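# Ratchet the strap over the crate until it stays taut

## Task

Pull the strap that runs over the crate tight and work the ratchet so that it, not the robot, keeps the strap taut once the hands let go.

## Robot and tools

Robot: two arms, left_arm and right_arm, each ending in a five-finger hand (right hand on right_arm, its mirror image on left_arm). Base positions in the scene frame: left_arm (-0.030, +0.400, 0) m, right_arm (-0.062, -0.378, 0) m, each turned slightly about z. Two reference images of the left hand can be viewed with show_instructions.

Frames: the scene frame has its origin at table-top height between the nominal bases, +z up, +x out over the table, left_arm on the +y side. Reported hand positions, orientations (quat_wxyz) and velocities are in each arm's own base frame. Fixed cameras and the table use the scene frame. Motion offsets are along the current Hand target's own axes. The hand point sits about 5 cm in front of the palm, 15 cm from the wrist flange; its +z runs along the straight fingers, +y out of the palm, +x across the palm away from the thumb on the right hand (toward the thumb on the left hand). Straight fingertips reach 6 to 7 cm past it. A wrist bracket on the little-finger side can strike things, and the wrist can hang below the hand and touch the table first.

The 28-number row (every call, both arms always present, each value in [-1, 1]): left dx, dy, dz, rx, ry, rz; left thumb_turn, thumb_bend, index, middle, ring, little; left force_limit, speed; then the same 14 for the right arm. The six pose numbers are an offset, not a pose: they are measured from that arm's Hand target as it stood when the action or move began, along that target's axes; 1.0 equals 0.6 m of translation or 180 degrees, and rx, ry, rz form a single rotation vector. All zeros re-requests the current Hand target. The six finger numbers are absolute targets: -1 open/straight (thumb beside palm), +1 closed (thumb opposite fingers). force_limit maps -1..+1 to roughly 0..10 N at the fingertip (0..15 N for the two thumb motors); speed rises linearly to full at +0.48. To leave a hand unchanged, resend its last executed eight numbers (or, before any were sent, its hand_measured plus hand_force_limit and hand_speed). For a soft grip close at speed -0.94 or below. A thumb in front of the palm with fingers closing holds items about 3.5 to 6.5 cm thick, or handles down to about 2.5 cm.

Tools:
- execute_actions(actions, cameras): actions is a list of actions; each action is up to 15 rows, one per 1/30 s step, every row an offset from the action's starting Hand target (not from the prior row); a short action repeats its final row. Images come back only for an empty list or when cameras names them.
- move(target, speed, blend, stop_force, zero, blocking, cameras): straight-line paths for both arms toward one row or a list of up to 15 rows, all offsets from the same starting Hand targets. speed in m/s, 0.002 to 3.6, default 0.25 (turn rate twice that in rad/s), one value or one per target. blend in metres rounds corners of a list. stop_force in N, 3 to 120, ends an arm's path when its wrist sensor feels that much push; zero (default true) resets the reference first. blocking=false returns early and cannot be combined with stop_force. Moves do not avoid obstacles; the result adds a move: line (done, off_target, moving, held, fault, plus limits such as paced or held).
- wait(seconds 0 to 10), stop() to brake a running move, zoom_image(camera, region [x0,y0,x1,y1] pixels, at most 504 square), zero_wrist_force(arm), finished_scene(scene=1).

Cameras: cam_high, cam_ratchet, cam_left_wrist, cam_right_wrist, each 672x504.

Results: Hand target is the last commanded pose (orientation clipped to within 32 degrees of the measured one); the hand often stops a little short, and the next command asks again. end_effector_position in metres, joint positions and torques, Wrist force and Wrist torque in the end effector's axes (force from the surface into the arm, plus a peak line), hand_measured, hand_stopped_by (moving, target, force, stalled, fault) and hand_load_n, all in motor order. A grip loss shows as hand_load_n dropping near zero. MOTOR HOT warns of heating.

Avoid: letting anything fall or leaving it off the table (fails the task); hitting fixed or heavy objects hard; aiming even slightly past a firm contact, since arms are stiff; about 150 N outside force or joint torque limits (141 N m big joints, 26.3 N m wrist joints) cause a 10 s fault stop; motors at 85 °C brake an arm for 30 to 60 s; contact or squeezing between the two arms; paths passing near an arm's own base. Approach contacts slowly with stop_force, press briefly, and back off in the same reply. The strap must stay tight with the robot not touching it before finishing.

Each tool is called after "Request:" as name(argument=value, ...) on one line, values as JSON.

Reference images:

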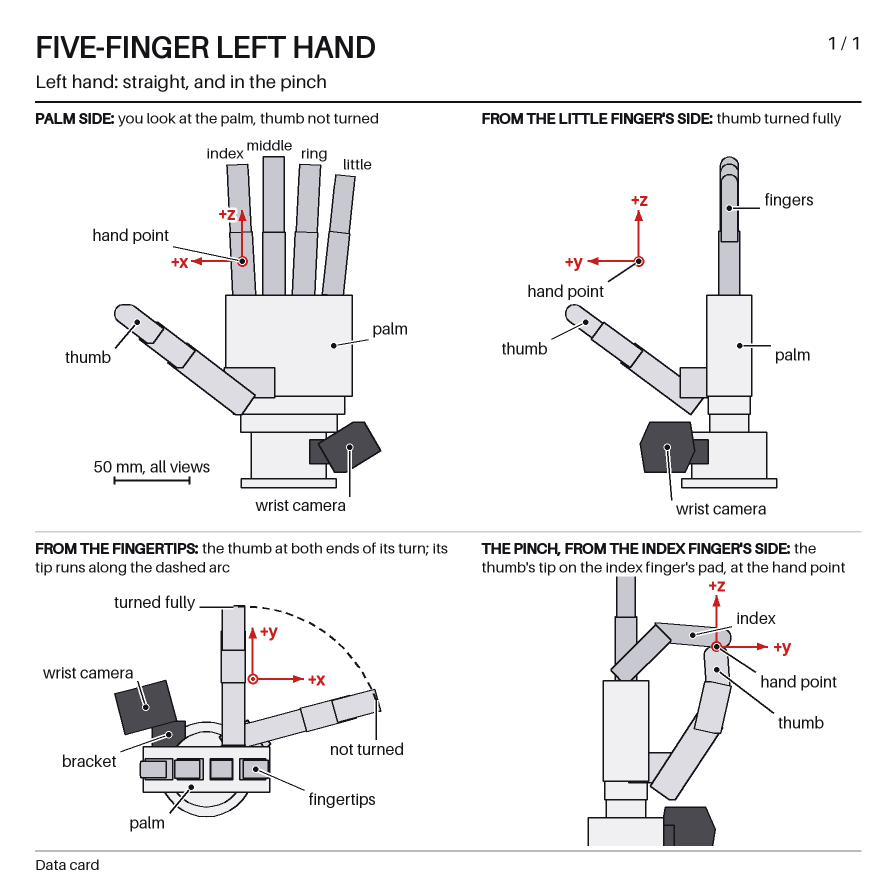

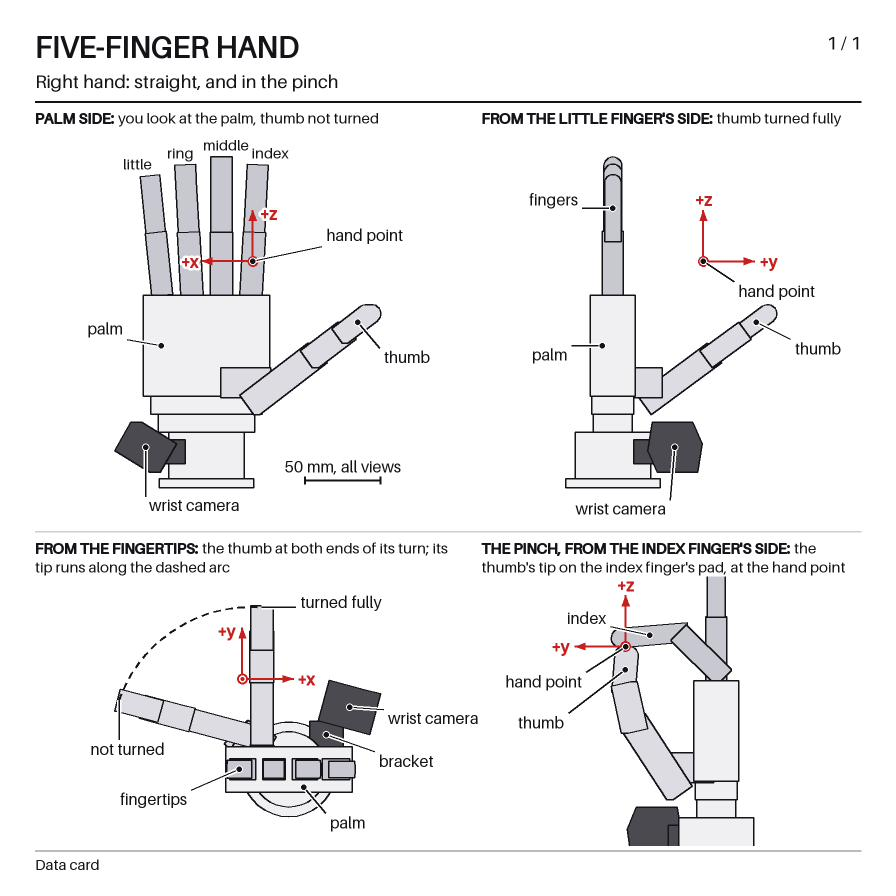

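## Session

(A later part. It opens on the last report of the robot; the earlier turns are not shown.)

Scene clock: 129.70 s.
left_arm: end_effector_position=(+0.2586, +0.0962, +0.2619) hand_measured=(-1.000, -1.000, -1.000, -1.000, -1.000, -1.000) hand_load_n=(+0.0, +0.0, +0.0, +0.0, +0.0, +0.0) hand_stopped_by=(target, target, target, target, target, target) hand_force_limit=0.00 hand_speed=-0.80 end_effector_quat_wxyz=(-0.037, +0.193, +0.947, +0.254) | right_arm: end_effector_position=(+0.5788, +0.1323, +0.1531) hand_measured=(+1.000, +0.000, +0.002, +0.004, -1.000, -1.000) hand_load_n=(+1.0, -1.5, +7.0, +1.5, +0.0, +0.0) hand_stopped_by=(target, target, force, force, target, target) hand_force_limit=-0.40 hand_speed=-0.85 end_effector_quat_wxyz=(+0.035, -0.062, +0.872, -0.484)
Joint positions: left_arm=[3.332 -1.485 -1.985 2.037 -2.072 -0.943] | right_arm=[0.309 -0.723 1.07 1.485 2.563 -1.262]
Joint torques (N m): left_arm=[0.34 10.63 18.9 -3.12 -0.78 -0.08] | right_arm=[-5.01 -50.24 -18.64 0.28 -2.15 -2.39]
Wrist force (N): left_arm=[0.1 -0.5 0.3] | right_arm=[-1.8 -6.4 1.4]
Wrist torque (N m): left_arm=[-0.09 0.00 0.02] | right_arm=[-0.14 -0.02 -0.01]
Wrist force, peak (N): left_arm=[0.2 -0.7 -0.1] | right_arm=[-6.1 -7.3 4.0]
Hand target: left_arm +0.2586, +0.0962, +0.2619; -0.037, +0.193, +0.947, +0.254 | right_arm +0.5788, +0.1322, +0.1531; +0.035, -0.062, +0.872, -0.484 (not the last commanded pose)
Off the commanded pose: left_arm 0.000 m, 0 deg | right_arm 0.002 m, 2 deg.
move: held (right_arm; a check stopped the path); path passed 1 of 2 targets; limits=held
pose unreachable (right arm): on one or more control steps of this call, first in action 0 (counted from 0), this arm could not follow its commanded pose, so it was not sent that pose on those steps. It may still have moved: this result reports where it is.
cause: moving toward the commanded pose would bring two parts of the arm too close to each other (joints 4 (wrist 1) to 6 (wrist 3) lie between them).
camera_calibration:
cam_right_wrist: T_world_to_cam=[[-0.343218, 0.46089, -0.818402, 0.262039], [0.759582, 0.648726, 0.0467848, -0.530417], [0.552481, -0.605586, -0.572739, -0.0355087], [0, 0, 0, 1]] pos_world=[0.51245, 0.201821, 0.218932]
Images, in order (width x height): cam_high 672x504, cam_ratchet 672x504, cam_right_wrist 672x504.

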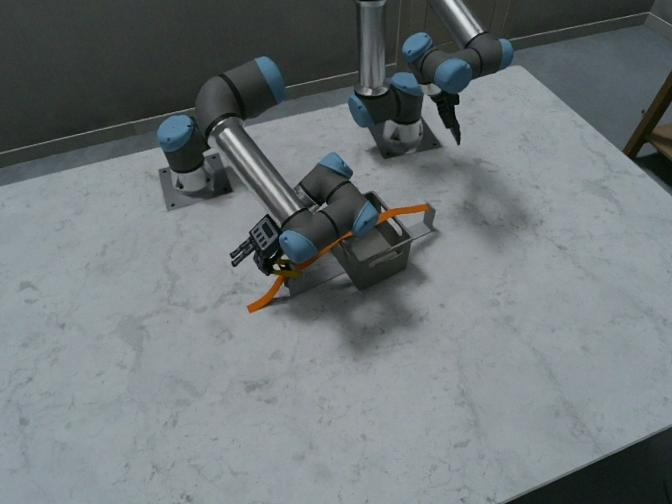

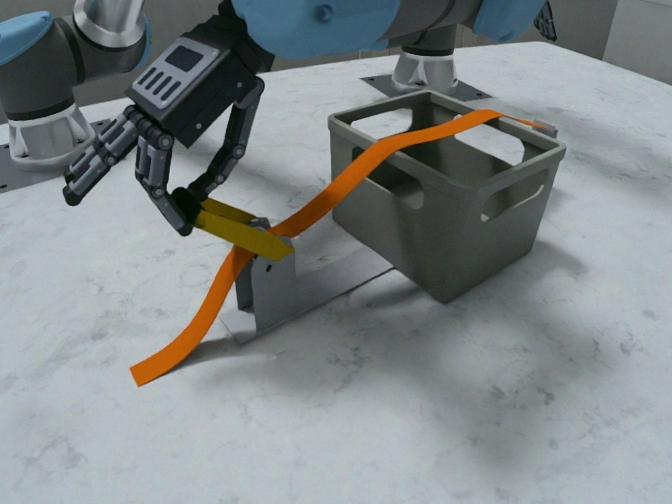

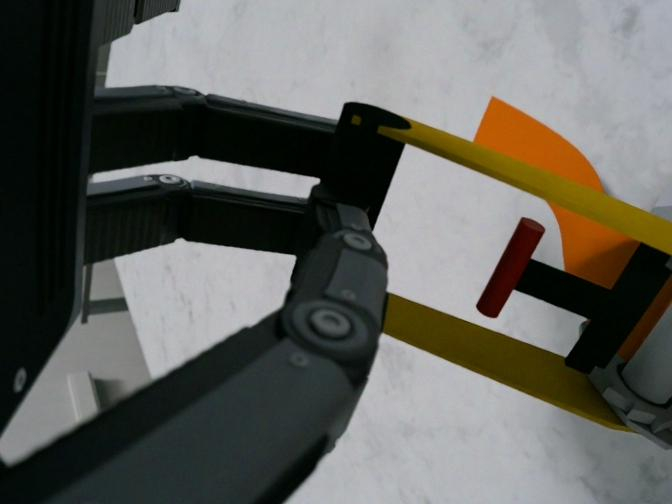

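Request:
move(target=[[0,0,0,0,0,0,-1,-1,-1,-1,-1,-1,0,-0.8,0,0,0,0,0,0,1,0.0,0.35,-0.4,-1,-1,-0.4,-0.5],[0,0,0,0,0,0,-1,-1,-1,-1,-1,-1,0,-0.8,0,-0.0015,-0.0353,0,0,0,1,0.0,0.35,-0.4,-1,-1,-0.4,-0.5],[0,0,0,0,0,0,-1,-1,-1,-1,-1,-1,0,-0.8,0,0.0062,-0.0698,0,0,0,1,0.0,0.35,-0.4,-1,-1,-0.4,-0.5]], blend=0.005, speed=0.08, cameras=["cam_high","cam_right_wrist","cam_ratchet"])

Request:
zoom_image(camera="cam_ratchet", region=[100, 120, 340, 320])

Scene clock: 167.63 s.
left_arm: end_effector_position=(+0.2586, +0.0962, +0.2619) hand_measured=(-1.000, -1.000, -1.000, -1.000, -1.000, -1.000) hand_load_n=(+0.0, +0.0, +0.0, +0.0, +0.0, +0.0) hand_stopped_by=(target, target, target, target, target, target) hand_force_limit=0.00 hand_speed=-0.80 end_effector_quat_wxyz=(-0.037, +0.193, +0.947, +0.254) | right_arm: end_effector_position=(+0.5786, +0.1337, +0.1543) hand_measured=(+1.000, +0.000, +0.002, -0.400, -1.000, -1.000) hand_load_n=(+1.5, -0.5, +7.5, +0.0, +0.0, -0.5) hand_stopped_by=(target, target, force, target, target, target) hand_force_limit=-0.40 hand_speed=-0.50 end_effector_quat_wxyz=(+0.035, -0.062, +0.872, -0.484)
Joint positions: left_arm=[3.332 -1.485 -1.985 2.037 -2.072 -0.943] | right_arm=[0.311 -0.723 1.067 1.492 2.562 -1.257]
Joint torques (N m): left_arm=[0.53 9.26 19.8 -3.24 -0.81 -0.3] | right_arm=[-2.9 -42.86 -8.87 0.28 -0.28 -2.32]
Wrist force (N): left_arm=[0.1 -0.5 -0.1] | right_arm=[-1.5 -7.5 1.5]
Wrist torque (N m): left_arm=[-0.06 -0.01 0.02] | right_arm=[-0.16 -0.03 -0.03]
Wrist force, peak (N): left_arm=[0.2 -0.9 0.3] | right_arm=[-1.7 -8.1 1.0]
Hand target: left_arm +0.2586, +0.0962, +0.2619; -0.037, +0.193, +0.947, +0.254 | right_arm +0.5786, +0.1336, +0.1543; +0.035, -0.062, +0.872, -0.484 (not the last commanded pose)
Off the commanded pose: left_arm 0.000 m, 0 deg | right_arm 0.040 m, 0 deg.
move: held (right_arm; a check stopped the path); path passed 1 of 3 targets; blend cut to 0 m at target 1; limits=held
pose unreachable (right arm): on one or more control steps of this call, first in action 0 (counted from 0), this arm could not follow its commanded pose, so it was not sent that pose on those steps. It may still have moved: this result reports where it is.
cause: moving toward the commanded pose would bring two parts of the arm too close to each other (joints 4 (wrist 1) to 6 (wrist 3) lie between them).
camera_calibration:
cam_right_wrist: T_world_to_cam=[[-0.342698, 0.460924, -0.818601, 0.262125], [0.759827, 0.648423, 0.0470105, -0.531279], [0.552468, -0.605884, -0.572436, -0.0339238], [0, 0, 0, 1]] pos_world=[0.512251, 0.20312, 0.220132]
Images, in order (width x height): cam_high 672x504, cam_ratchet 672x504, cam_right_wrist 672x504.

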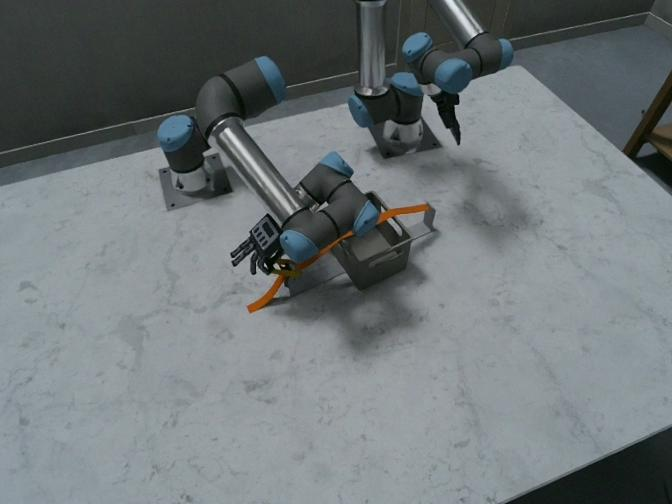

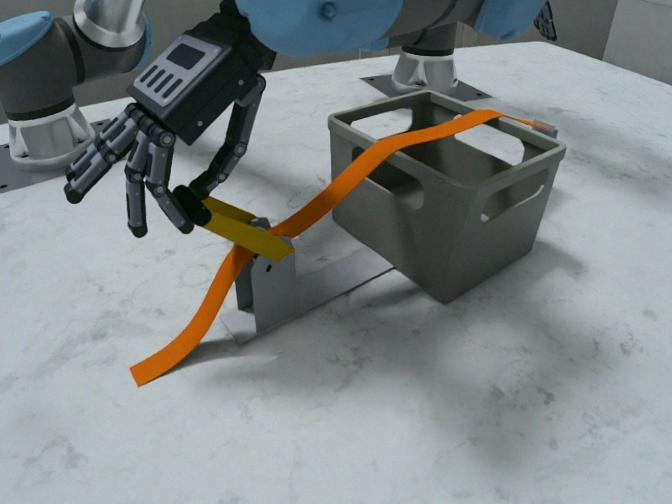

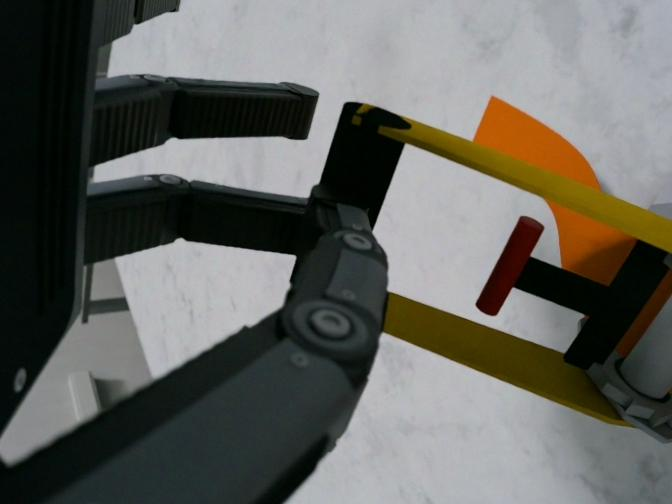

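Scaled by 2.100.

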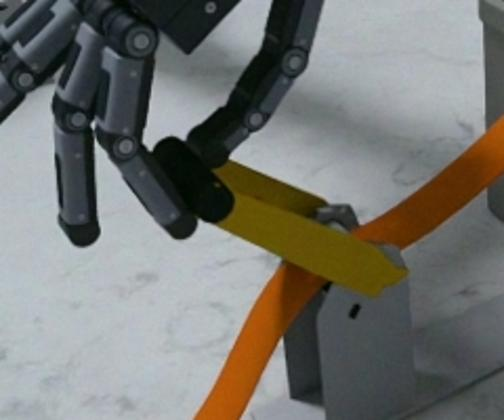

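Request:
move(target=[[0,0,0,0,0,0,-1,-1,-1,-1,-1,-1,0,-0.8,0,-0.0025,-0.025,-0.028,0,0,1,0.0,0.35,-0.4,-1,-1,-0.4,-0.5],[0,0,0,0,0,0,-1,-1,-1,-1,-1,-1,0,-0.8,0,-0.0005,-0.05,-0.0556,0,0,1,0.0,0.35,-0.4,-1,-1,-0.4,-0.5],[0,0,0,0,0,0,-1,-1,-1,-1,-1,-1,0,-0.8,0,0.006,-0.0742,-0.083,0,0,1,0.0,0.35,-0.4,-1,-1,-0.4,-0.5],[0,0,0,0,0,0,-1,-1,-1,-1,-1,-1,0,-0.8,0,0.0167,-0.0966,-0.111,0,0,1,0.0,0.35,-0.4,-1,-1,-0.4,-0.5]], blend=0.005, speed=0.06, cameras=["cam_high","cam_right_wrist","cam_ratchet"])

Request:
zoom_image(camera="cam_ratchet", region=[100, 120, 340, 320])

Scene clock: 181.17 s.
left_arm: end_effector_position=(+0.2586, +0.0962, +0.2619) hand_measured=(-1.000, -1.000, -1.000, -1.000, -1.000, -1.000) hand_load_n=(+0.0, +0.0, +0.0, +0.0, +0.0, +0.0) hand_stopped_by=(target, target, target, target, target, target) hand_force_limit=0.00 hand_speed=-0.80 end_effector_quat_wxyz=(-0.037, +0.193, +0.947, +0.254) | right_arm: end_effector_position=(+0.5709, +0.1875, +0.1765) hand_measured=(+1.000, -0.002, +0.002, -0.400, -1.000, -1.000) hand_load_n=(+5.5, +9.0, +13.0, +0.0, +0.0, +0.0) hand_stopped_by=(target, target, force, target, target, target) hand_force_limit=-0.40 hand_speed=-0.50 end_effector_quat_wxyz=(+0.023, -0.067, +0.943, -0.326)
Joint positions: left_arm=[3.332 -1.485 -1.985 2.037 -2.072 -0.943] | right_arm=[0.279 -0.797 0.967 1.507 2.229 -1.397]
Joint torques (N m): left_arm=[1.28 7.95 18.31 -3.36 -0.82 -0.38] | right_arm=[1.32 -38.04 -8.73 1.8 3.04 1.55]
Wrist force (N): left_arm=[-0.1 -0.2 0.1] | right_arm=[-5.3 -0.4 1.6]
Wrist torque (N m): left_arm=[-0.02 0.01 0.00] | right_arm=[0.01 0.20 0.11]
Wrist force, peak (N): left_arm=[0.0 -0.8 0.2] | right_arm=[-7.9 -7.9 -1.1]
Hand target: left_arm +0.2586, +0.0962, +0.2619; -0.037, +0.193, +0.947, +0.254 | right_arm +0.5709, +0.1876, +0.1764; +0.023, -0.067, +0.943, -0.326
Off the commanded pose: left_arm 0.000 m, 0 deg | right_arm 0.000 m, 0 deg.
move: done
camera_calibration:
cam_right_wrist: T_world_to_cam=[[-0.378071, 0.707773, -0.596757, 0.187586], [0.766455, 0.600836, 0.227029, -0.58815], [0.519239, -0.371555, -0.769635, 0.0255642], [0, 0, 0, 1]] pos_world=[0.508438, 0.230112, 0.265146]
Images, in order (width x height): cam_high 672x504, cam_ratchet 672x504, cam_right_wrist 672x504.

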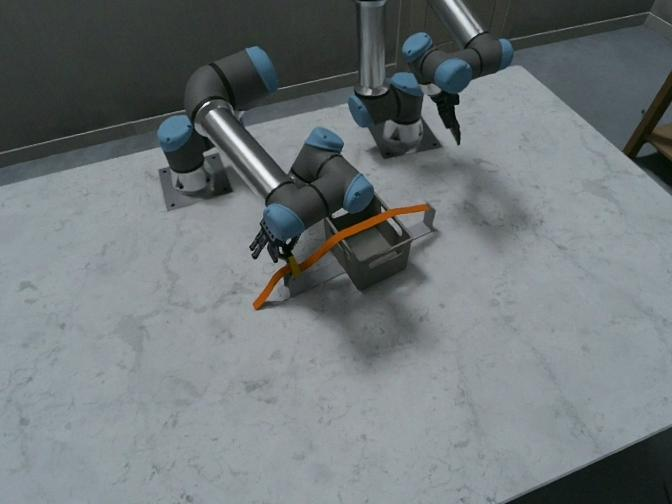

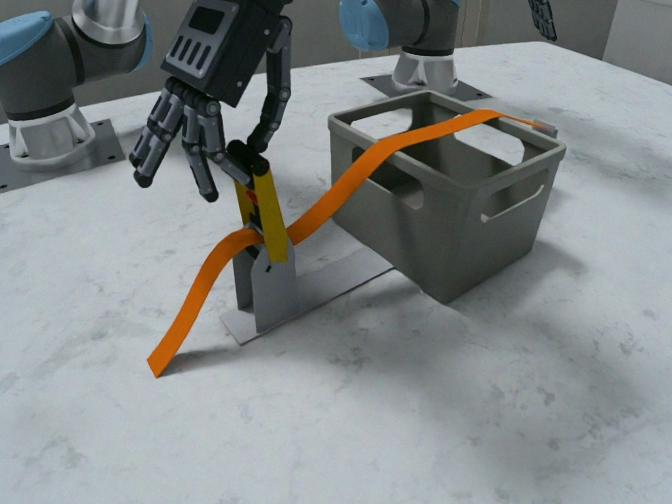

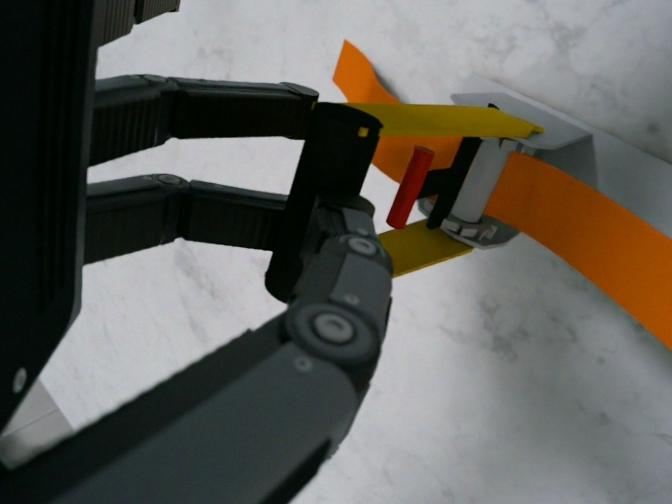

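Scaled by 2.100.

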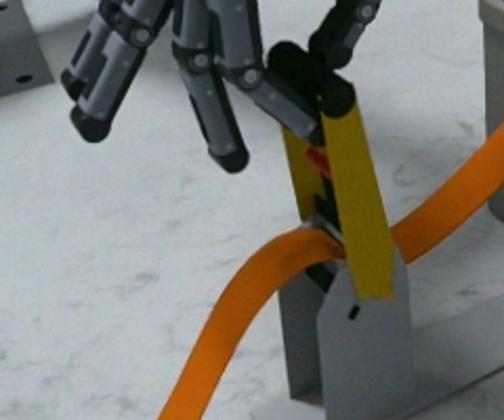

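Request:
move(target=[[0,0,0,0,0,0,-1,-1,-1,-1,-1,-1,0,-0.8,0,0,0,0,0,0,1,0.0,-0.04,-0.4,-1,-1,-0.4,-0.5],[0,0,0,0,0,0,-1,-1,-1,-1,-1,-1,0,-0.8,0,-0.0338,0.036,-0.0333,0,0,1,0.0,-0.04,-0.4,-1,-1,-0.4,-0.5],[0,0,0,0,0,0,-1,-1,-1,-1,-1,-1,0,-0.8,0,-0.0528,0.0838,-0.0639,0,0,1,0.0,-0.04,-0.4,-1,-1,-0.4,-0.5],[0,0,0,0,0,0,-1,-1,-1,-1,-1,-1,0,-0.8,0,-0.0525,0.135,-0.0944,0,0,1,0.0,-0.04,-0.4,-1,-1,-0.4,-0.5],[0,0,0,0,0,0,-1,-1,-1,-1,-1,-1,0,-0.8,0,-0.0368,0.1763,-0.1278,0,0,1,0.0,-0.04,-0.4,-1,-1,-0.4,-0.5]], blend=0.005, speed=0.08, cameras=["cam_high","cam_right_wrist","cam_ratchet"])

Request:
zoom_image(camera="cam_ratchet", region=[100, 120, 340, 320])

Scene clock: 208.70 s.
left_arm: end_effector_position=(+0.2586, +0.0962, +0.2619) hand_measured=(-1.000, -1.000, -1.000, -1.000, -1.000, -1.000) hand_load_n=(+0.0, +0.0, +0.0, +0.0, +0.0, +0.0) hand_stopped_by=(target, target, target, target, target, target) hand_force_limit=0.00 hand_speed=-0.80 end_effector_quat_wxyz=(-0.037, +0.193, +0.947, +0.254) | right_arm: end_effector_position=(+0.5826, +0.1056, +0.1068) hand_measured=(+1.000, +0.000, -0.040, -0.400, -1.000, -1.000) hand_load_n=(+0.0, +0.0, +0.0, +0.0, -0.5, +0.0) hand_stopped_by=(target, target, target, target, target, target) hand_force_limit=-0.40 hand_speed=-0.50 end_effector_quat_wxyz=(+0.010, -0.070, +0.989, -0.131)
Joint positions: left_arm=[3.332 -1.485 -1.985 2.037 -2.072 -0.943] | right_arm=[-0.045 -0.877 1.189 1.208 1.83 -1.764]
Joint torques (N m): left_arm=[0.85 10.25 17.83 -3.52 -0.74 -0.39] | right_arm=[12.51 -48.73 -24.15 4.51 1.52 1.56]
Wrist force (N): left_arm=[0.2 0.1 0.4] | right_arm=[0.3 -0.1 -0.1]
Wrist torque (N m): left_arm=[-0.01 -0.01 0.01] | right_arm=[0.01 -0.01 -0.09]
Wrist force, peak (N): left_arm=[0.1 -0.4 0.8] | right_arm=[-5.9 -2.7 -0.3]
Hand target: left_arm +0.2586, +0.0962, +0.2619; -0.037, +0.193, +0.947, +0.254 | right_arm +0.5826, +0.1057, +0.1068; +0.010, -0.070, +0.989, -0.131
Off the commanded pose: left_arm 0.000 m, 0 deg | right_arm 0.000 m, 0 deg.
move: done; blend cut to 0 m at target 1
camera_calibration:
cam_right_wrist: T_world_to_cam=[[-0.402674, 0.879173, -0.254771, 0.168103], [0.784445, 0.474885, 0.39891, -0.54751], [0.471698, -0.0392228, -0.880887, -0.0601606], [0, 0, 0, 1]] pos_world=[0.52556, 0.109853, 0.208241]
Images, in order (width x height): cam_high 672x504, cam_ratchet 672x504, cam_right_wrist 672x504.

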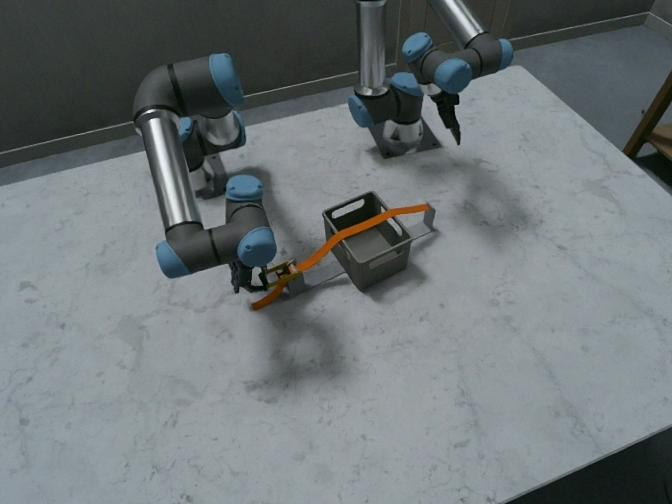

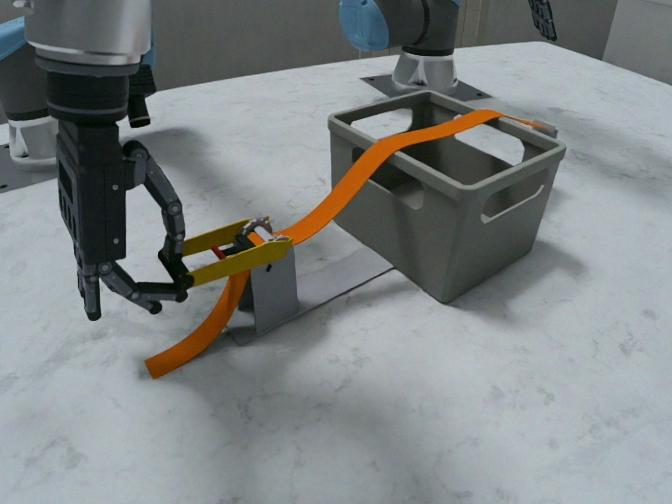

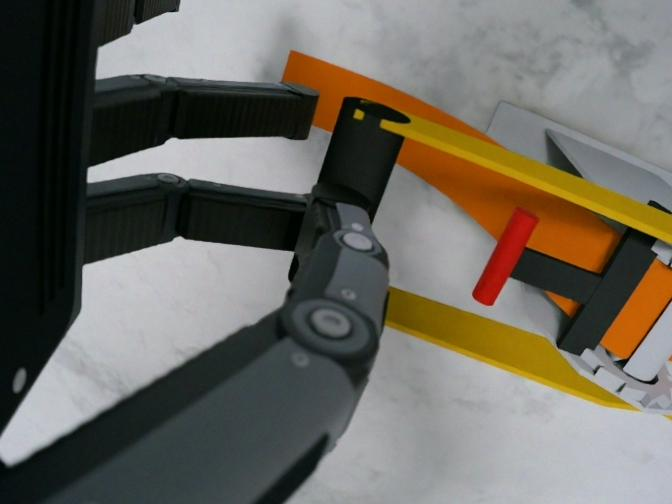

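Scaled by 2.100.

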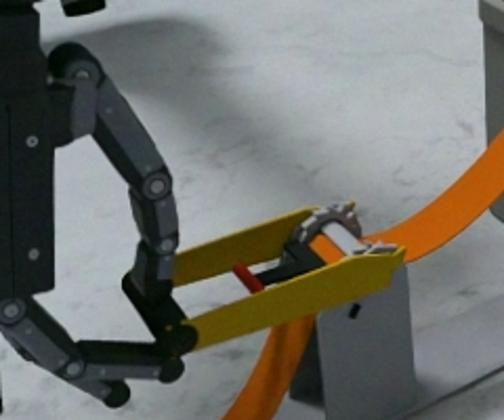

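Request:
move(target=[[0,0,0,0,0,0,-1,-1,-1,-1,-1,-1,0,-0.8,0,0.0015,-0.0442,0.0322,0,0,1,0.0,-0.04,-0.4,-1,-1,-0.4,-0.5],[0,0,0,0,0,0,-1,-1,-1,-1,-1,-1,0,-0.8,0,0.0212,-0.0914,0.0628,0,0,1,0.0,-0.04,-0.4,-1,-1,-0.4,-0.5],[0,0,0,0,0,0,-1,-1,-1,-1,-1,-1,0,-0.8,0,0.0572,-0.1282,0.0933,0,0,1,0.0,-0.04,-0.4,-1,-1,-0.4,-0.5],[0,0,0,0,0,0,-1,-1,-1,-1,-1,-1,0,-0.8,0,0.1022,-0.1482,0.1267,0,0,1,0.0,-0.04,-0.4,-1,-1,-0.4,-0.5],[0,0,0,0,0,0,-1,-1,-1,-1,-1,-1,0,-0.8,0,0.0572,-0.1282,0.0933,0,0,1,0.0,-0.04,-0.4,-1,-1,-0.4,-0.5],[0,0,0,0,0,0,-1,-1,-1,-1,-1,-1,0,-0.8,0,0.0212,-0.0914,0.0628,0,0,1,0.0,-0.04,-0.4,-1,-1,-0.4,-0.5],[0,0,0,0,0,0,-1,-1,-1,-1,-1,-1,0,-0.8,0,0.0015,-0.0442,0.0322,0,0,1,0.0,-0.04,-0.4,-1,-1,-0.4,-0.5],[0,0,0,0,0,0,-1,-1,-1,-1,-1,-1,0,-0.8,0,0,0,0,0,0,1,0.0,-0.04,-0.4,-1,-1,-0.4,-0.5]], blend=[0.005,0.005,0.005,0,0.005,0.005,0.005,0], speed=0.12, cameras=["cam_right_wrist","cam_ratchet"])

Request:
zoom_image(camera="cam_ratchet", region=[100, 120, 340, 320])

Scene clock: 229.97 s.
left_arm: end_effector_position=(+0.2586, +0.0962, +0.2619) hand_measured=(-1.000, -1.000, -1.000, -1.000, -1.000, -1.000) hand_load_n=(+0.0, +0.0, +0.0, +0.0, +0.0, +0.0) hand_stopped_by=(target, target, target, target, target, target) hand_force_limit=0.00 hand_speed=-0.80 end_effector_quat_wxyz=(-0.037, +0.193, +0.947, +0.254) | right_arm: end_effector_position=(+0.5826, +0.1056, +0.1068) hand_measured=(+1.000, +0.000, -0.040, -0.400, -1.000, -1.000) hand_load_n=(+0.0, +0.0, +1.5, +0.0, +0.0, +0.0) hand_stopped_by=(target, target, target, target, target, target) hand_force_limit=-0.40 hand_speed=-0.50 end_effector_quat_wxyz=(+0.010, -0.070, +0.989, -0.131)
Joint positions: left_arm=[3.332 -1.485 -1.985 2.037 -2.072 -0.943] | right_arm=[-0.045 -0.877 1.189 1.209 1.83 -1.764]
Joint torques (N m): left_arm=[0.04 8.77 19.09 -3.32 -1.04 -0.44] | right_arm=[8.64 -49.35 -24.14 3.97 0.18 1]
Wrist force (N): left_arm=[0.0 -0.3 0.1] | right_arm=[0.9 0.2 1.7]
Wrist torque (N m): left_arm=[-0.05 0.01 0.01] | right_arm=[-0.02 0.00 -0.08]
Wrist force, peak (N): left_arm=[-0.2 -0.9 0.2] | right_arm=[0.6 -4.3 4.1]
Hand target: left_arm +0.2586, +0.0962, +0.2619; -0.037, +0.193, +0.947, +0.254 | right_arm +0.5826, +0.1057, +0.1068; +0.010, -0.070, +0.989, -0.131
Off the commanded pose: left_arm 0.000 m, 0 deg | right_arm 0.000 m, 0 deg.
move: done
camera_calibration:
cam_right_wrist: T_world_to_cam=[[-0.402702, 0.879127, -0.254884, 0.168058], [0.784431, 0.474962, 0.398848, -0.547546], [0.471698, -0.0393224, -0.880883, -0.0601467], [0, 0, 0, 1]] pos_world=[0.52556, 0.109954, 0.20824]
Images, in order (width x height): cam_ratchet 672x504, cam_right_wrist 672x504.

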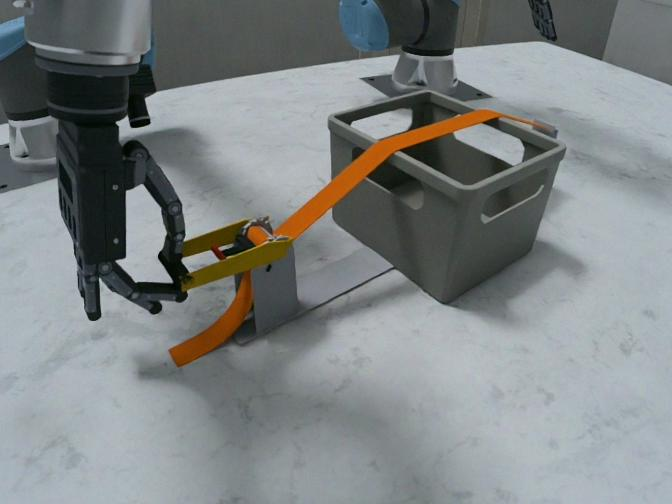

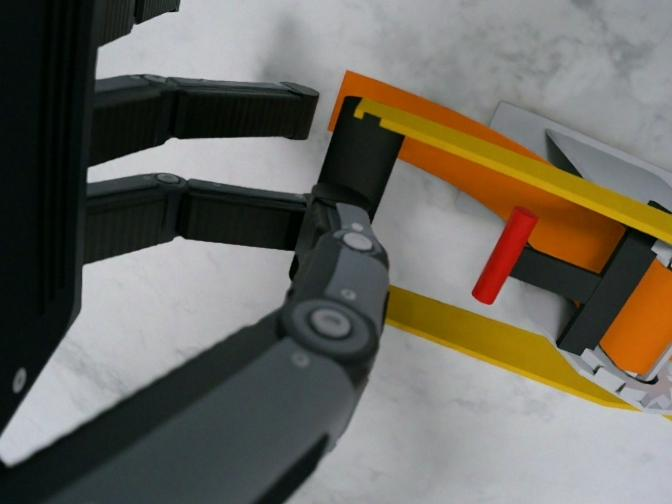

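Scaled by 2.100.

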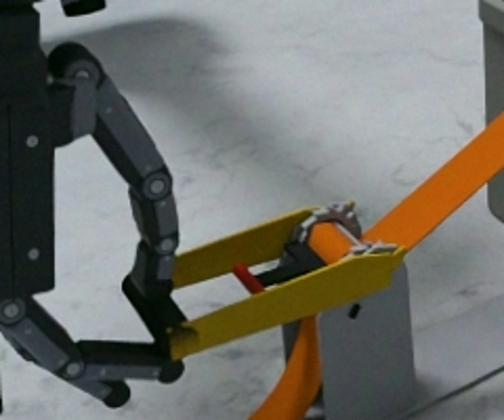

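Request:
move(target=[[0,0,0,0,0,0,-1,-1,-1,-1,-1,-1,0,-0.8,0,0.0015,-0.0442,0.0322,0,0,1,0.0,-0.04,-0.4,-1,-1,-0.4,-0.5],[0,0,0,0,0,0,-1,-1,-1,-1,-1,-1,0,-0.8,0,0.0212,-0.0914,0.0628,0,0,1,0.0,-0.04,-0.4,-1,-1,-0.4,-0.5],[0,0,0,0,0,0,-1,-1,-1,-1,-1,-1,0,-0.8,0,0.0572,-0.1282,0.0933,0,0,1,0.0,-0.04,-0.4,-1,-1,-0.4,-0.5],[0,0,0,0,0,0,-1,-1,-1,-1,-1,-1,0,-0.8,0,0.1022,-0.1482,0.1267,0,0,1,0.0,-0.04,-0.4,-1,-1,-0.4,-0.5]], blend=[0.005,0.005,0.005,0], speed=0.08, stop_force=22, cameras=["cam_right_wrist","cam_ratchet"])

Request:
zoom_image(camera="cam_ratchet", region=[100, 120, 340, 320])

Scene clock: 241.97 s.
left_arm: end_effector_position=(+0.2586, +0.0962, +0.2619) hand_measured=(-1.000, -1.000, -1.000, -1.000, -1.000, -1.000) hand_load_n=(+0.5, +0.0, +0.0, +0.0, +0.0, +0.0) hand_stopped_by=(target, target, target, target, target, target) hand_force_limit=0.00 hand_speed=-0.80 end_effector_quat_wxyz=(-0.037, +0.193, +0.947, +0.254) | right_arm: end_effector_position=(+0.5709, +0.1873, +0.1767) hand_measured=(+1.000, +0.000, -0.040, -0.400, -1.000, -1.000) hand_load_n=(+0.0, +0.0, +3.0, +0.0, +0.0, +0.0) hand_stopped_by=(target, target, target, target, target, target) hand_force_limit=-0.40 hand_speed=-0.50 end_effector_quat_wxyz=(+0.023, -0.067, +0.943, -0.324)
Joint positions: left_arm=[3.332 -1.485 -1.985 2.037 -2.072 -0.943] | right_arm=[0.277 -0.798 0.968 1.506 2.226 -1.399]
Joint torques (N m): left_arm=[-0.9 9.59 17.95 -3.39 -0.85 -0.39] | right_arm=[-12.29 -52.15 -9.52 3.7 2.77 1.65]
Wrist force (N): left_arm=[0.0 -0.2 -0.1] | right_arm=[-0.9 -1.3 3.1]
Wrist torque (N m): left_arm=[-0.02 0.00 0.01] | right_arm=[-0.05 -0.11 0.02]
Wrist force, peak (N): left_arm=[-0.2 -0.3 0.9] | right_arm=[-0.4 -4.8 5.0]
Hand target: left_arm +0.2586, +0.0962, +0.2619; -0.037, +0.193, +0.947, +0.254 | right_arm +0.5709, +0.1873, +0.1767; +0.023, -0.067, +0.943, -0.324
Off the commanded pose: left_arm 0.000 m, 0 deg | right_arm 0.000 m, 0 deg.
move: done
camera_calibration:
cam_right_wrist: T_world_to_cam=[[-0.378331, 0.709721, -0.594274, 0.187258], [0.766598, 0.60006, 0.228594, -0.588246], [0.518838, -0.369086, -0.771092, 0.0255485], [0, 0, 0, 1]] pos_world=[0.508538, 0.229511, 0.265452]
Images, in order (width x height): cam_ratchet 672x504, cam_right_wrist 672x504.

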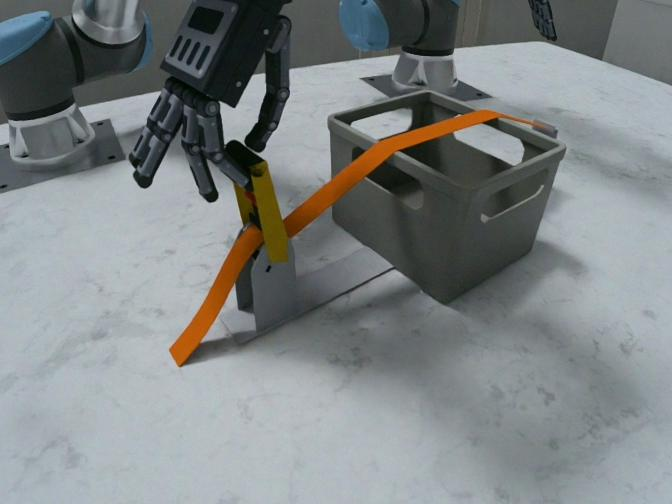

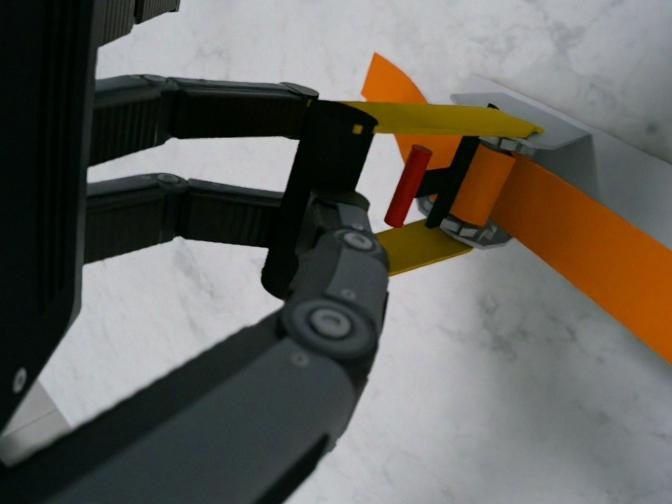

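Scaled by 2.100.

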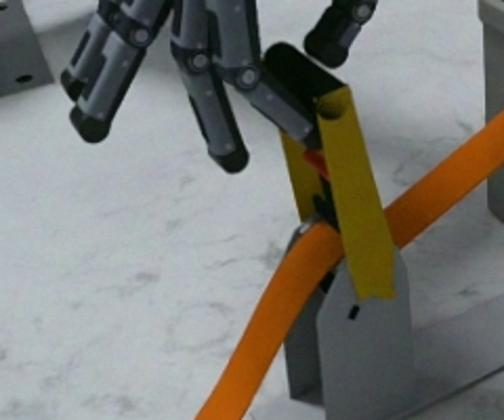

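Request:
move(target=[[0,0,0,0,0,0,-1,-1,-1,-1,-1,-1,0,-0.8,0,-0.0338,0.036,-0.0333,0,0,1,0.0,-0.04,-0.4,-1,-1,-0.4,-0.5],[0,0,0,0,0,0,-1,-1,-1,-1,-1,-1,0,-0.8,0,-0.0528,0.0838,-0.0639,0,0,1,0.0,-0.04,-0.4,-1,-1,-0.4,-0.5],[0,0,0,0,0,0,-1,-1,-1,-1,-1,-1,0,-0.8,0,-0.0525,0.135,-0.0944,0,0,1,0.0,-0.04,-0.4,-1,-1,-0.4,-0.5],[0,0,0,0,0,0,-1,-1,-1,-1,-1,-1,0,-0.8,0,-0.0368,0.1763,-0.1278,0,0,1,0.0,-0.04,-0.4,-1,-1,-0.4,-0.5]], blend=[0.005,0.005,0.005,0], speed=0.12, cameras=["cam_right_wrist","cam_ratchet"])

Request:
zoom_image(camera="cam_ratchet", region=[100, 120, 340, 320])

Request:
zoom_image(camera="cam_right_wrist", region=[450, 180, 672, 430])

Scene clock: 252.57 s.
left_arm: end_effector_position=(+0.2586, +0.0962, +0.2619) hand_measured=(-1.000, -1.000, -1.000, -1.000, -1.000, -1.000) hand_load_n=(+0.0, +0.0, +0.0, +0.0, +0.0, +0.0) hand_stopped_by=(target, target, target, target, target, target) hand_force_limit=0.00 hand_speed=-0.80 end_effector_quat_wxyz=(-0.037, +0.193, +0.947, +0.254) | right_arm: end_effector_position=(+0.5826, +0.1056, +0.1068) hand_measured=(+1.000, +0.000, -0.040, -0.400, -1.000, -1.000) hand_load_n=(+0.0, +0.0, +1.5, +0.0, +0.0, +0.0) hand_stopped_by=(target, target, target, target, target, target) hand_force_limit=-0.40 hand_speed=-0.50 end_effector_quat_wxyz=(+0.009, -0.070, +0.989, -0.130)
Joint positions: left_arm=[3.332 -1.485 -1.985 2.037 -2.072 -0.943] | right_arm=[-0.047 -0.877 1.189 1.209 1.827 -1.766]
Joint torques (N m): left_arm=[0.11 7.98 19.59 -3.75 -0.98 -0.29] | right_arm=[8.78 -49.13 -23.84 4.14 0.05 1.05]
Wrist force (N): left_arm=[0.0 -0.4 0.2] | right_arm=[1.1 0.0 1.7]
Wrist torque (N m): left_arm=[-0.06 0.01 0.01] | right_arm=[0.00 -0.05 -0.06]
Wrist force, peak (N): left_arm=[-0.2 -0.7 0.4] | right_arm=[1.6 -2.9 -3.2]
Hand target: left_arm +0.2586, +0.0962, +0.2619; -0.037, +0.193, +0.947, +0.254 | right_arm +0.5826, +0.1057, +0.1068; +0.010, -0.070, +0.989, -0.130
Off the commanded pose: left_arm 0.000 m, 0 deg | right_arm 0.000 m, 0 deg.
move: done
camera_calibration:
cam_right_wrist: T_world_to_cam=[[-0.402813, 0.879993, -0.251703, 0.167755], [0.784623, 0.473595, 0.400093, -0.547646], [0.471285, -0.0363291, -0.881233, -0.0602426], [0, 0, 0, 1]] pos_world=[0.525661, 0.109551, 0.208246]
Images, in order (width x height): cam_ratchet 672x504, cam_right_wrist 672x504.

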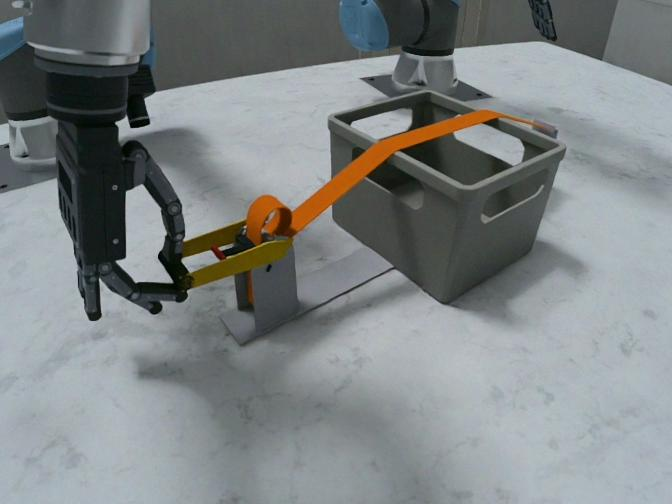

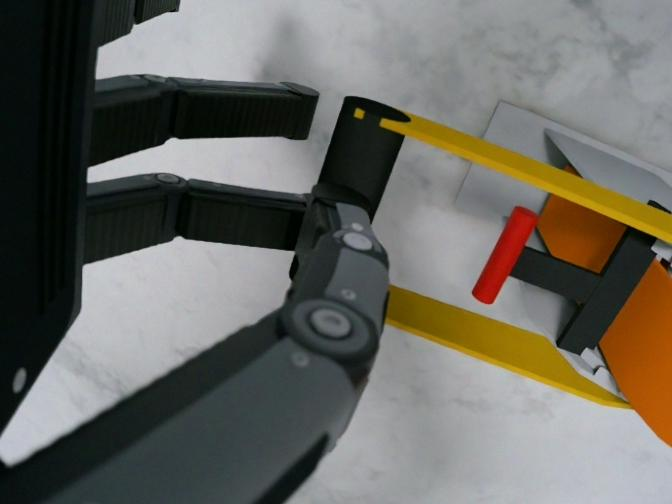

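Scaled by 2.100.

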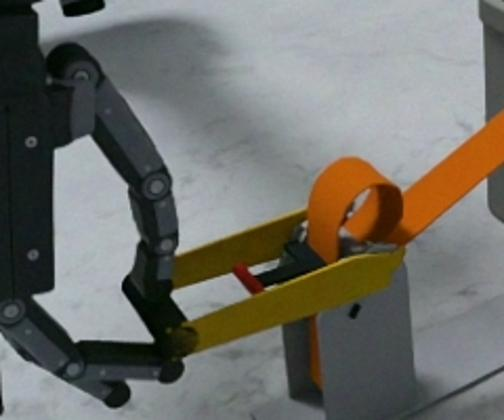

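Scaled by 2.016.

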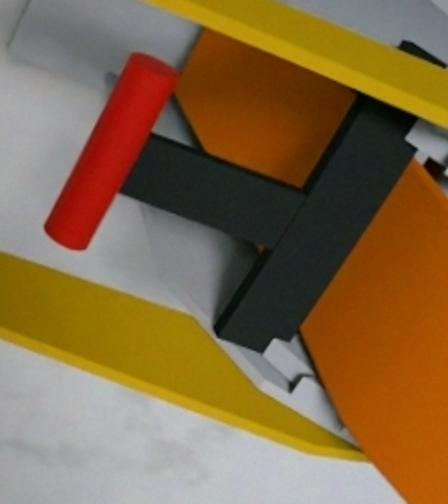

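Request:
move(target=[[0,0,0,0,0,0,-1,-1,-1,-1,-1,-1,0,-0.8,0,0.0015,-0.0442,0.0322,0,0,1,0.0,-0.04,-0.4,-1,-1,-0.4,-0.5],[0,0,0,0,0,0,-1,-1,-1,-1,-1,-1,0,-0.8,0,0.0212,-0.0914,0.0628,0,0,1,0.0,-0.04,-0.4,-1,-1,-0.4,-0.5]], blend=[0.005,0], speed=0.08, stop_force=22, cameras=["cam_high","cam_right_wrist","cam_ratchet"])

Request:
zoom_image(camera="cam_ratchet", region=[100, 120, 340, 320])

Scene clock: 264.93 s.
left_arm: end_effector_position=(+0.2586, +0.0962, +0.2619) hand_measured=(-1.000, -1.000, -1.000, -1.000, -1.000, -1.000) hand_load_n=(+0.0, +0.0, +0.5, +0.0, +0.0, +0.0) hand_stopped_by=(target, target, target, target, target, target) hand_force_limit=0.00 hand_speed=-0.80 end_effector_quat_wxyz=(-0.037, +0.193, +0.947, +0.254) | right_arm: end_effector_position=(+0.5788, +0.1318, +0.1565) hand_measured=(+1.000, +0.000, -0.040, -0.400, -1.000, -1.000) hand_load_n=(+0.0, +0.0, +3.5, +0.0, +0.0, +0.0) hand_stopped_by=(target, target, target, target, target, target) hand_force_limit=-0.40 hand_speed=-0.50 end_effector_quat_wxyz=(+0.016, -0.069, +0.971, -0.226)
Joint positions: left_arm=[3.332 -1.485 -1.985 2.037 -2.072 -0.943] | right_arm=[0.092 -0.881 1.087 1.339 2.028 -1.626]
Joint torques (N m): left_arm=[-0.23 8.8 18.21 -3.53 -1.01 -0.24] | right_arm=[-12.35 -50.13 -8.7 0.7 1.98 1.66]
Wrist force (N): left_arm=[-0.2 -0.3 0.2] | right_arm=[0.2 -1.8 3.1]
Wrist torque (N m): left_arm=[-0.04 0.04 0.00] | right_arm=[0.00 -0.06 0.05]
Wrist force, peak (N): left_arm=[-0.3 -0.7 0.4] | right_arm=[0.9 -6.9 6.8]
Hand target: left_arm +0.2586, +0.0962, +0.2619; -0.037, +0.193, +0.947, +0.254 | right_arm +0.5788, +0.1318, +0.1565; +0.016, -0.069, +0.971, -0.226
Off the commanded pose: left_arm 0.000 m, 0 deg | right_arm 0.000 m, 0 deg.
move: done
camera_calibration:
cam_right_wrist: T_world_to_cam=[[-0.393256, 0.813408, -0.428623, 0.186611], [0.774495, 0.544296, 0.322334, -0.568365], [0.495487, -0.205207, -0.844028, -0.0112265], [0, 0, 0, 1]] pos_world=[0.519144, 0.155264, 0.253713]
Images, in order (width x height): cam_high 672x504, cam_ratchet 672x504, cam_right_wrist 672x504.

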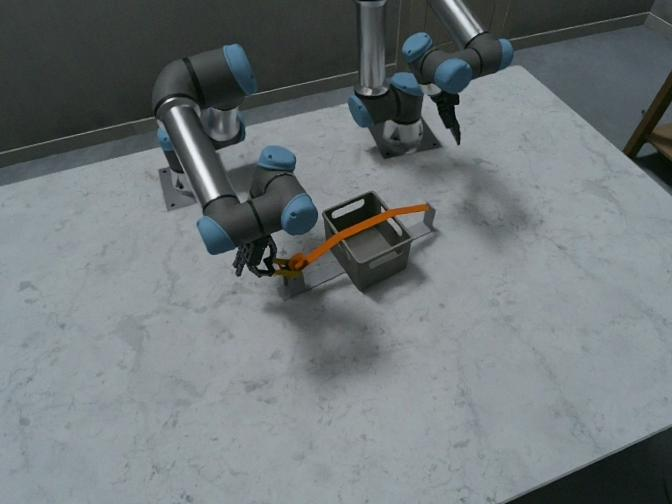

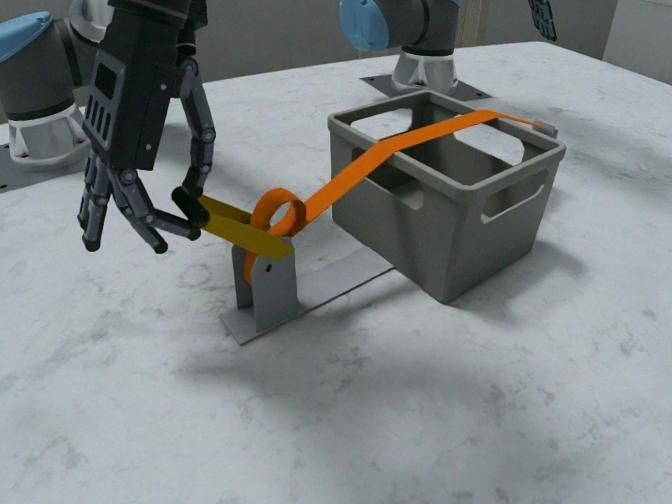

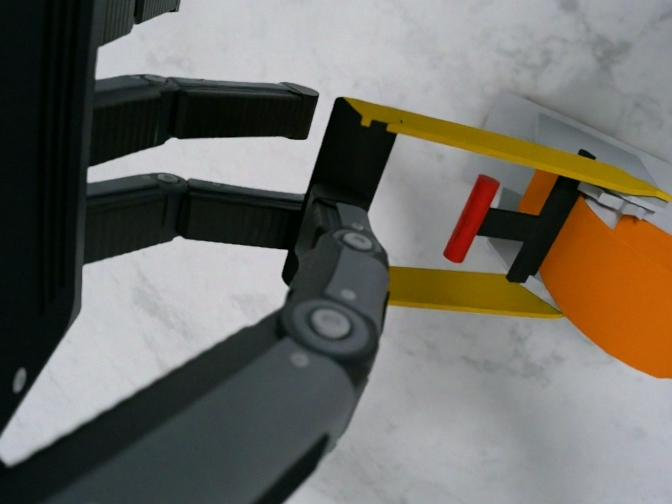

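Scaled by 2.100.

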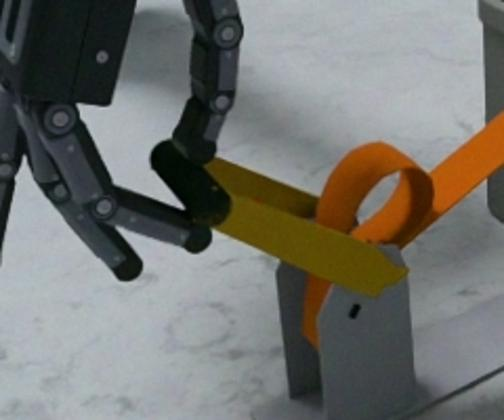

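Request:
move(target=[[0,0,0,0,0,0,-1,-1,-1,-1,-1,-1,0,-0.8,0,0.0282,-0.043,0.0306,0,0,1,0.0,-0.04,-0.4,-1,-1,-0.4,-0.5],[0,0,0,0,0,0,-1,-1,-1,-1,-1,-1,0,-0.8,0,0.0685,-0.0713,0.0639,0,0,1,0.0,-0.04,-0.4,-1,-1,-0.4,-0.5]], blend=[0.005,0], speed=0.08, stop_force=25, cameras=["cam_high","cam_right_wrist","cam_ratchet"])

Request:
zoom_image(camera="cam_ratchet", region=[100, 120, 340, 320])

Scene clock: 274.27 s.
left_arm: end_effector_position=(+0.2586, +0.0962, +0.2619) hand_measured=(-1.000, -1.000, -1.000, -1.000, -1.000, -1.000) hand_load_n=(+0.0, +0.0, +0.0, +0.0, +0.0, +0.0) hand_stopped_by=(target, target, target, target, target, target) hand_force_limit=0.00 hand_speed=-0.80 end_effector_quat_wxyz=(-0.037, +0.193, +0.947, +0.254) | right_arm: end_effector_position=(+0.5710, +0.1870, +0.1767) hand_measured=(+1.000, +0.000, -0.040, -0.400, -1.000, -1.000) hand_load_n=(+0.0, +0.0, +5.0, +0.0, +0.0, +0.0) hand_stopped_by=(target, target, target, target, target, target) hand_force_limit=-0.40 hand_speed=-0.50 end_effector_quat_wxyz=(+0.023, -0.067, +0.944, -0.323)
Joint positions: left_arm=[3.332 -1.485 -1.985 2.037 -2.072 -0.943] | right_arm=[0.276 -0.799 0.968 1.504 2.222 -1.402]
Joint torques (N m): left_arm=[0.56 7.24 17.39 -3.58 -1.11 -0.33] | right_arm=[-10.98 -52.85 -9.03 3.75 2.06 1.65]
Wrist force (N): left_arm=[0.3 -0.1 0.4] | right_arm=[-1.3 -2.9 5.7]
Wrist torque (N m): left_arm=[-0.03 -0.03 0.02] | right_arm=[-0.10 -0.11 0.02]
Wrist force, peak (N): left_arm=[0.2 -0.7 0.3] | right_arm=[-1.7 -5.9 7.7]
Hand target: left_arm +0.2586, +0.0962, +0.2619; -0.037, +0.193, +0.947, +0.254 | right_arm +0.5710, +0.1870, +0.1767; +0.023, -0.067, +0.944, -0.323
Off the commanded pose: left_arm 0.000 m, 0 deg | right_arm 0.000 m, 0 deg.
move: done
camera_calibration:
cam_right_wrist: T_world_to_cam=[[-0.378666, 0.711713, -0.591673, 0.186758], [0.766682, 0.599322, 0.230244, -0.588304], [0.518471, -0.366439, -0.7726, 0.0255042], [0, 0, 0, 1]] pos_world=[0.508538, 0.229011, 0.265658]
Images, in order (width x height): cam_high 672x504, cam_ratchet 672x504, cam_right_wrist 672x504.

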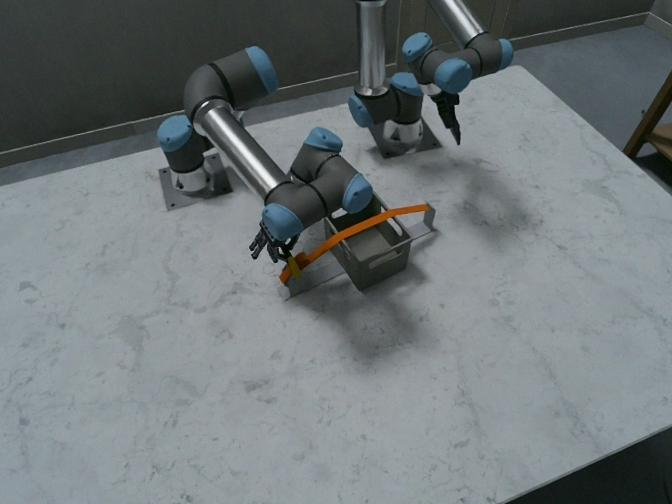

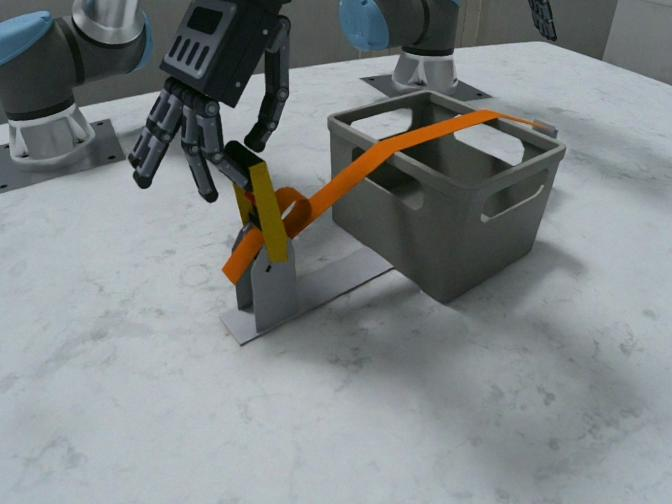

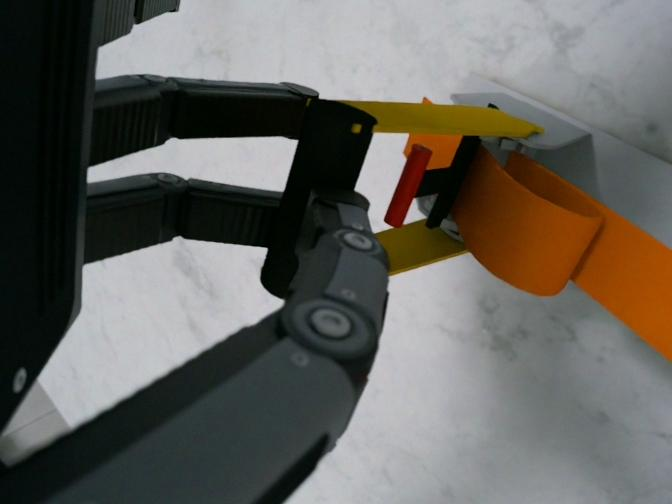

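Scaled by 2.100.

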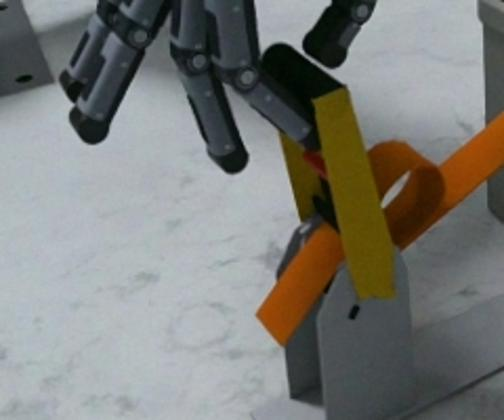

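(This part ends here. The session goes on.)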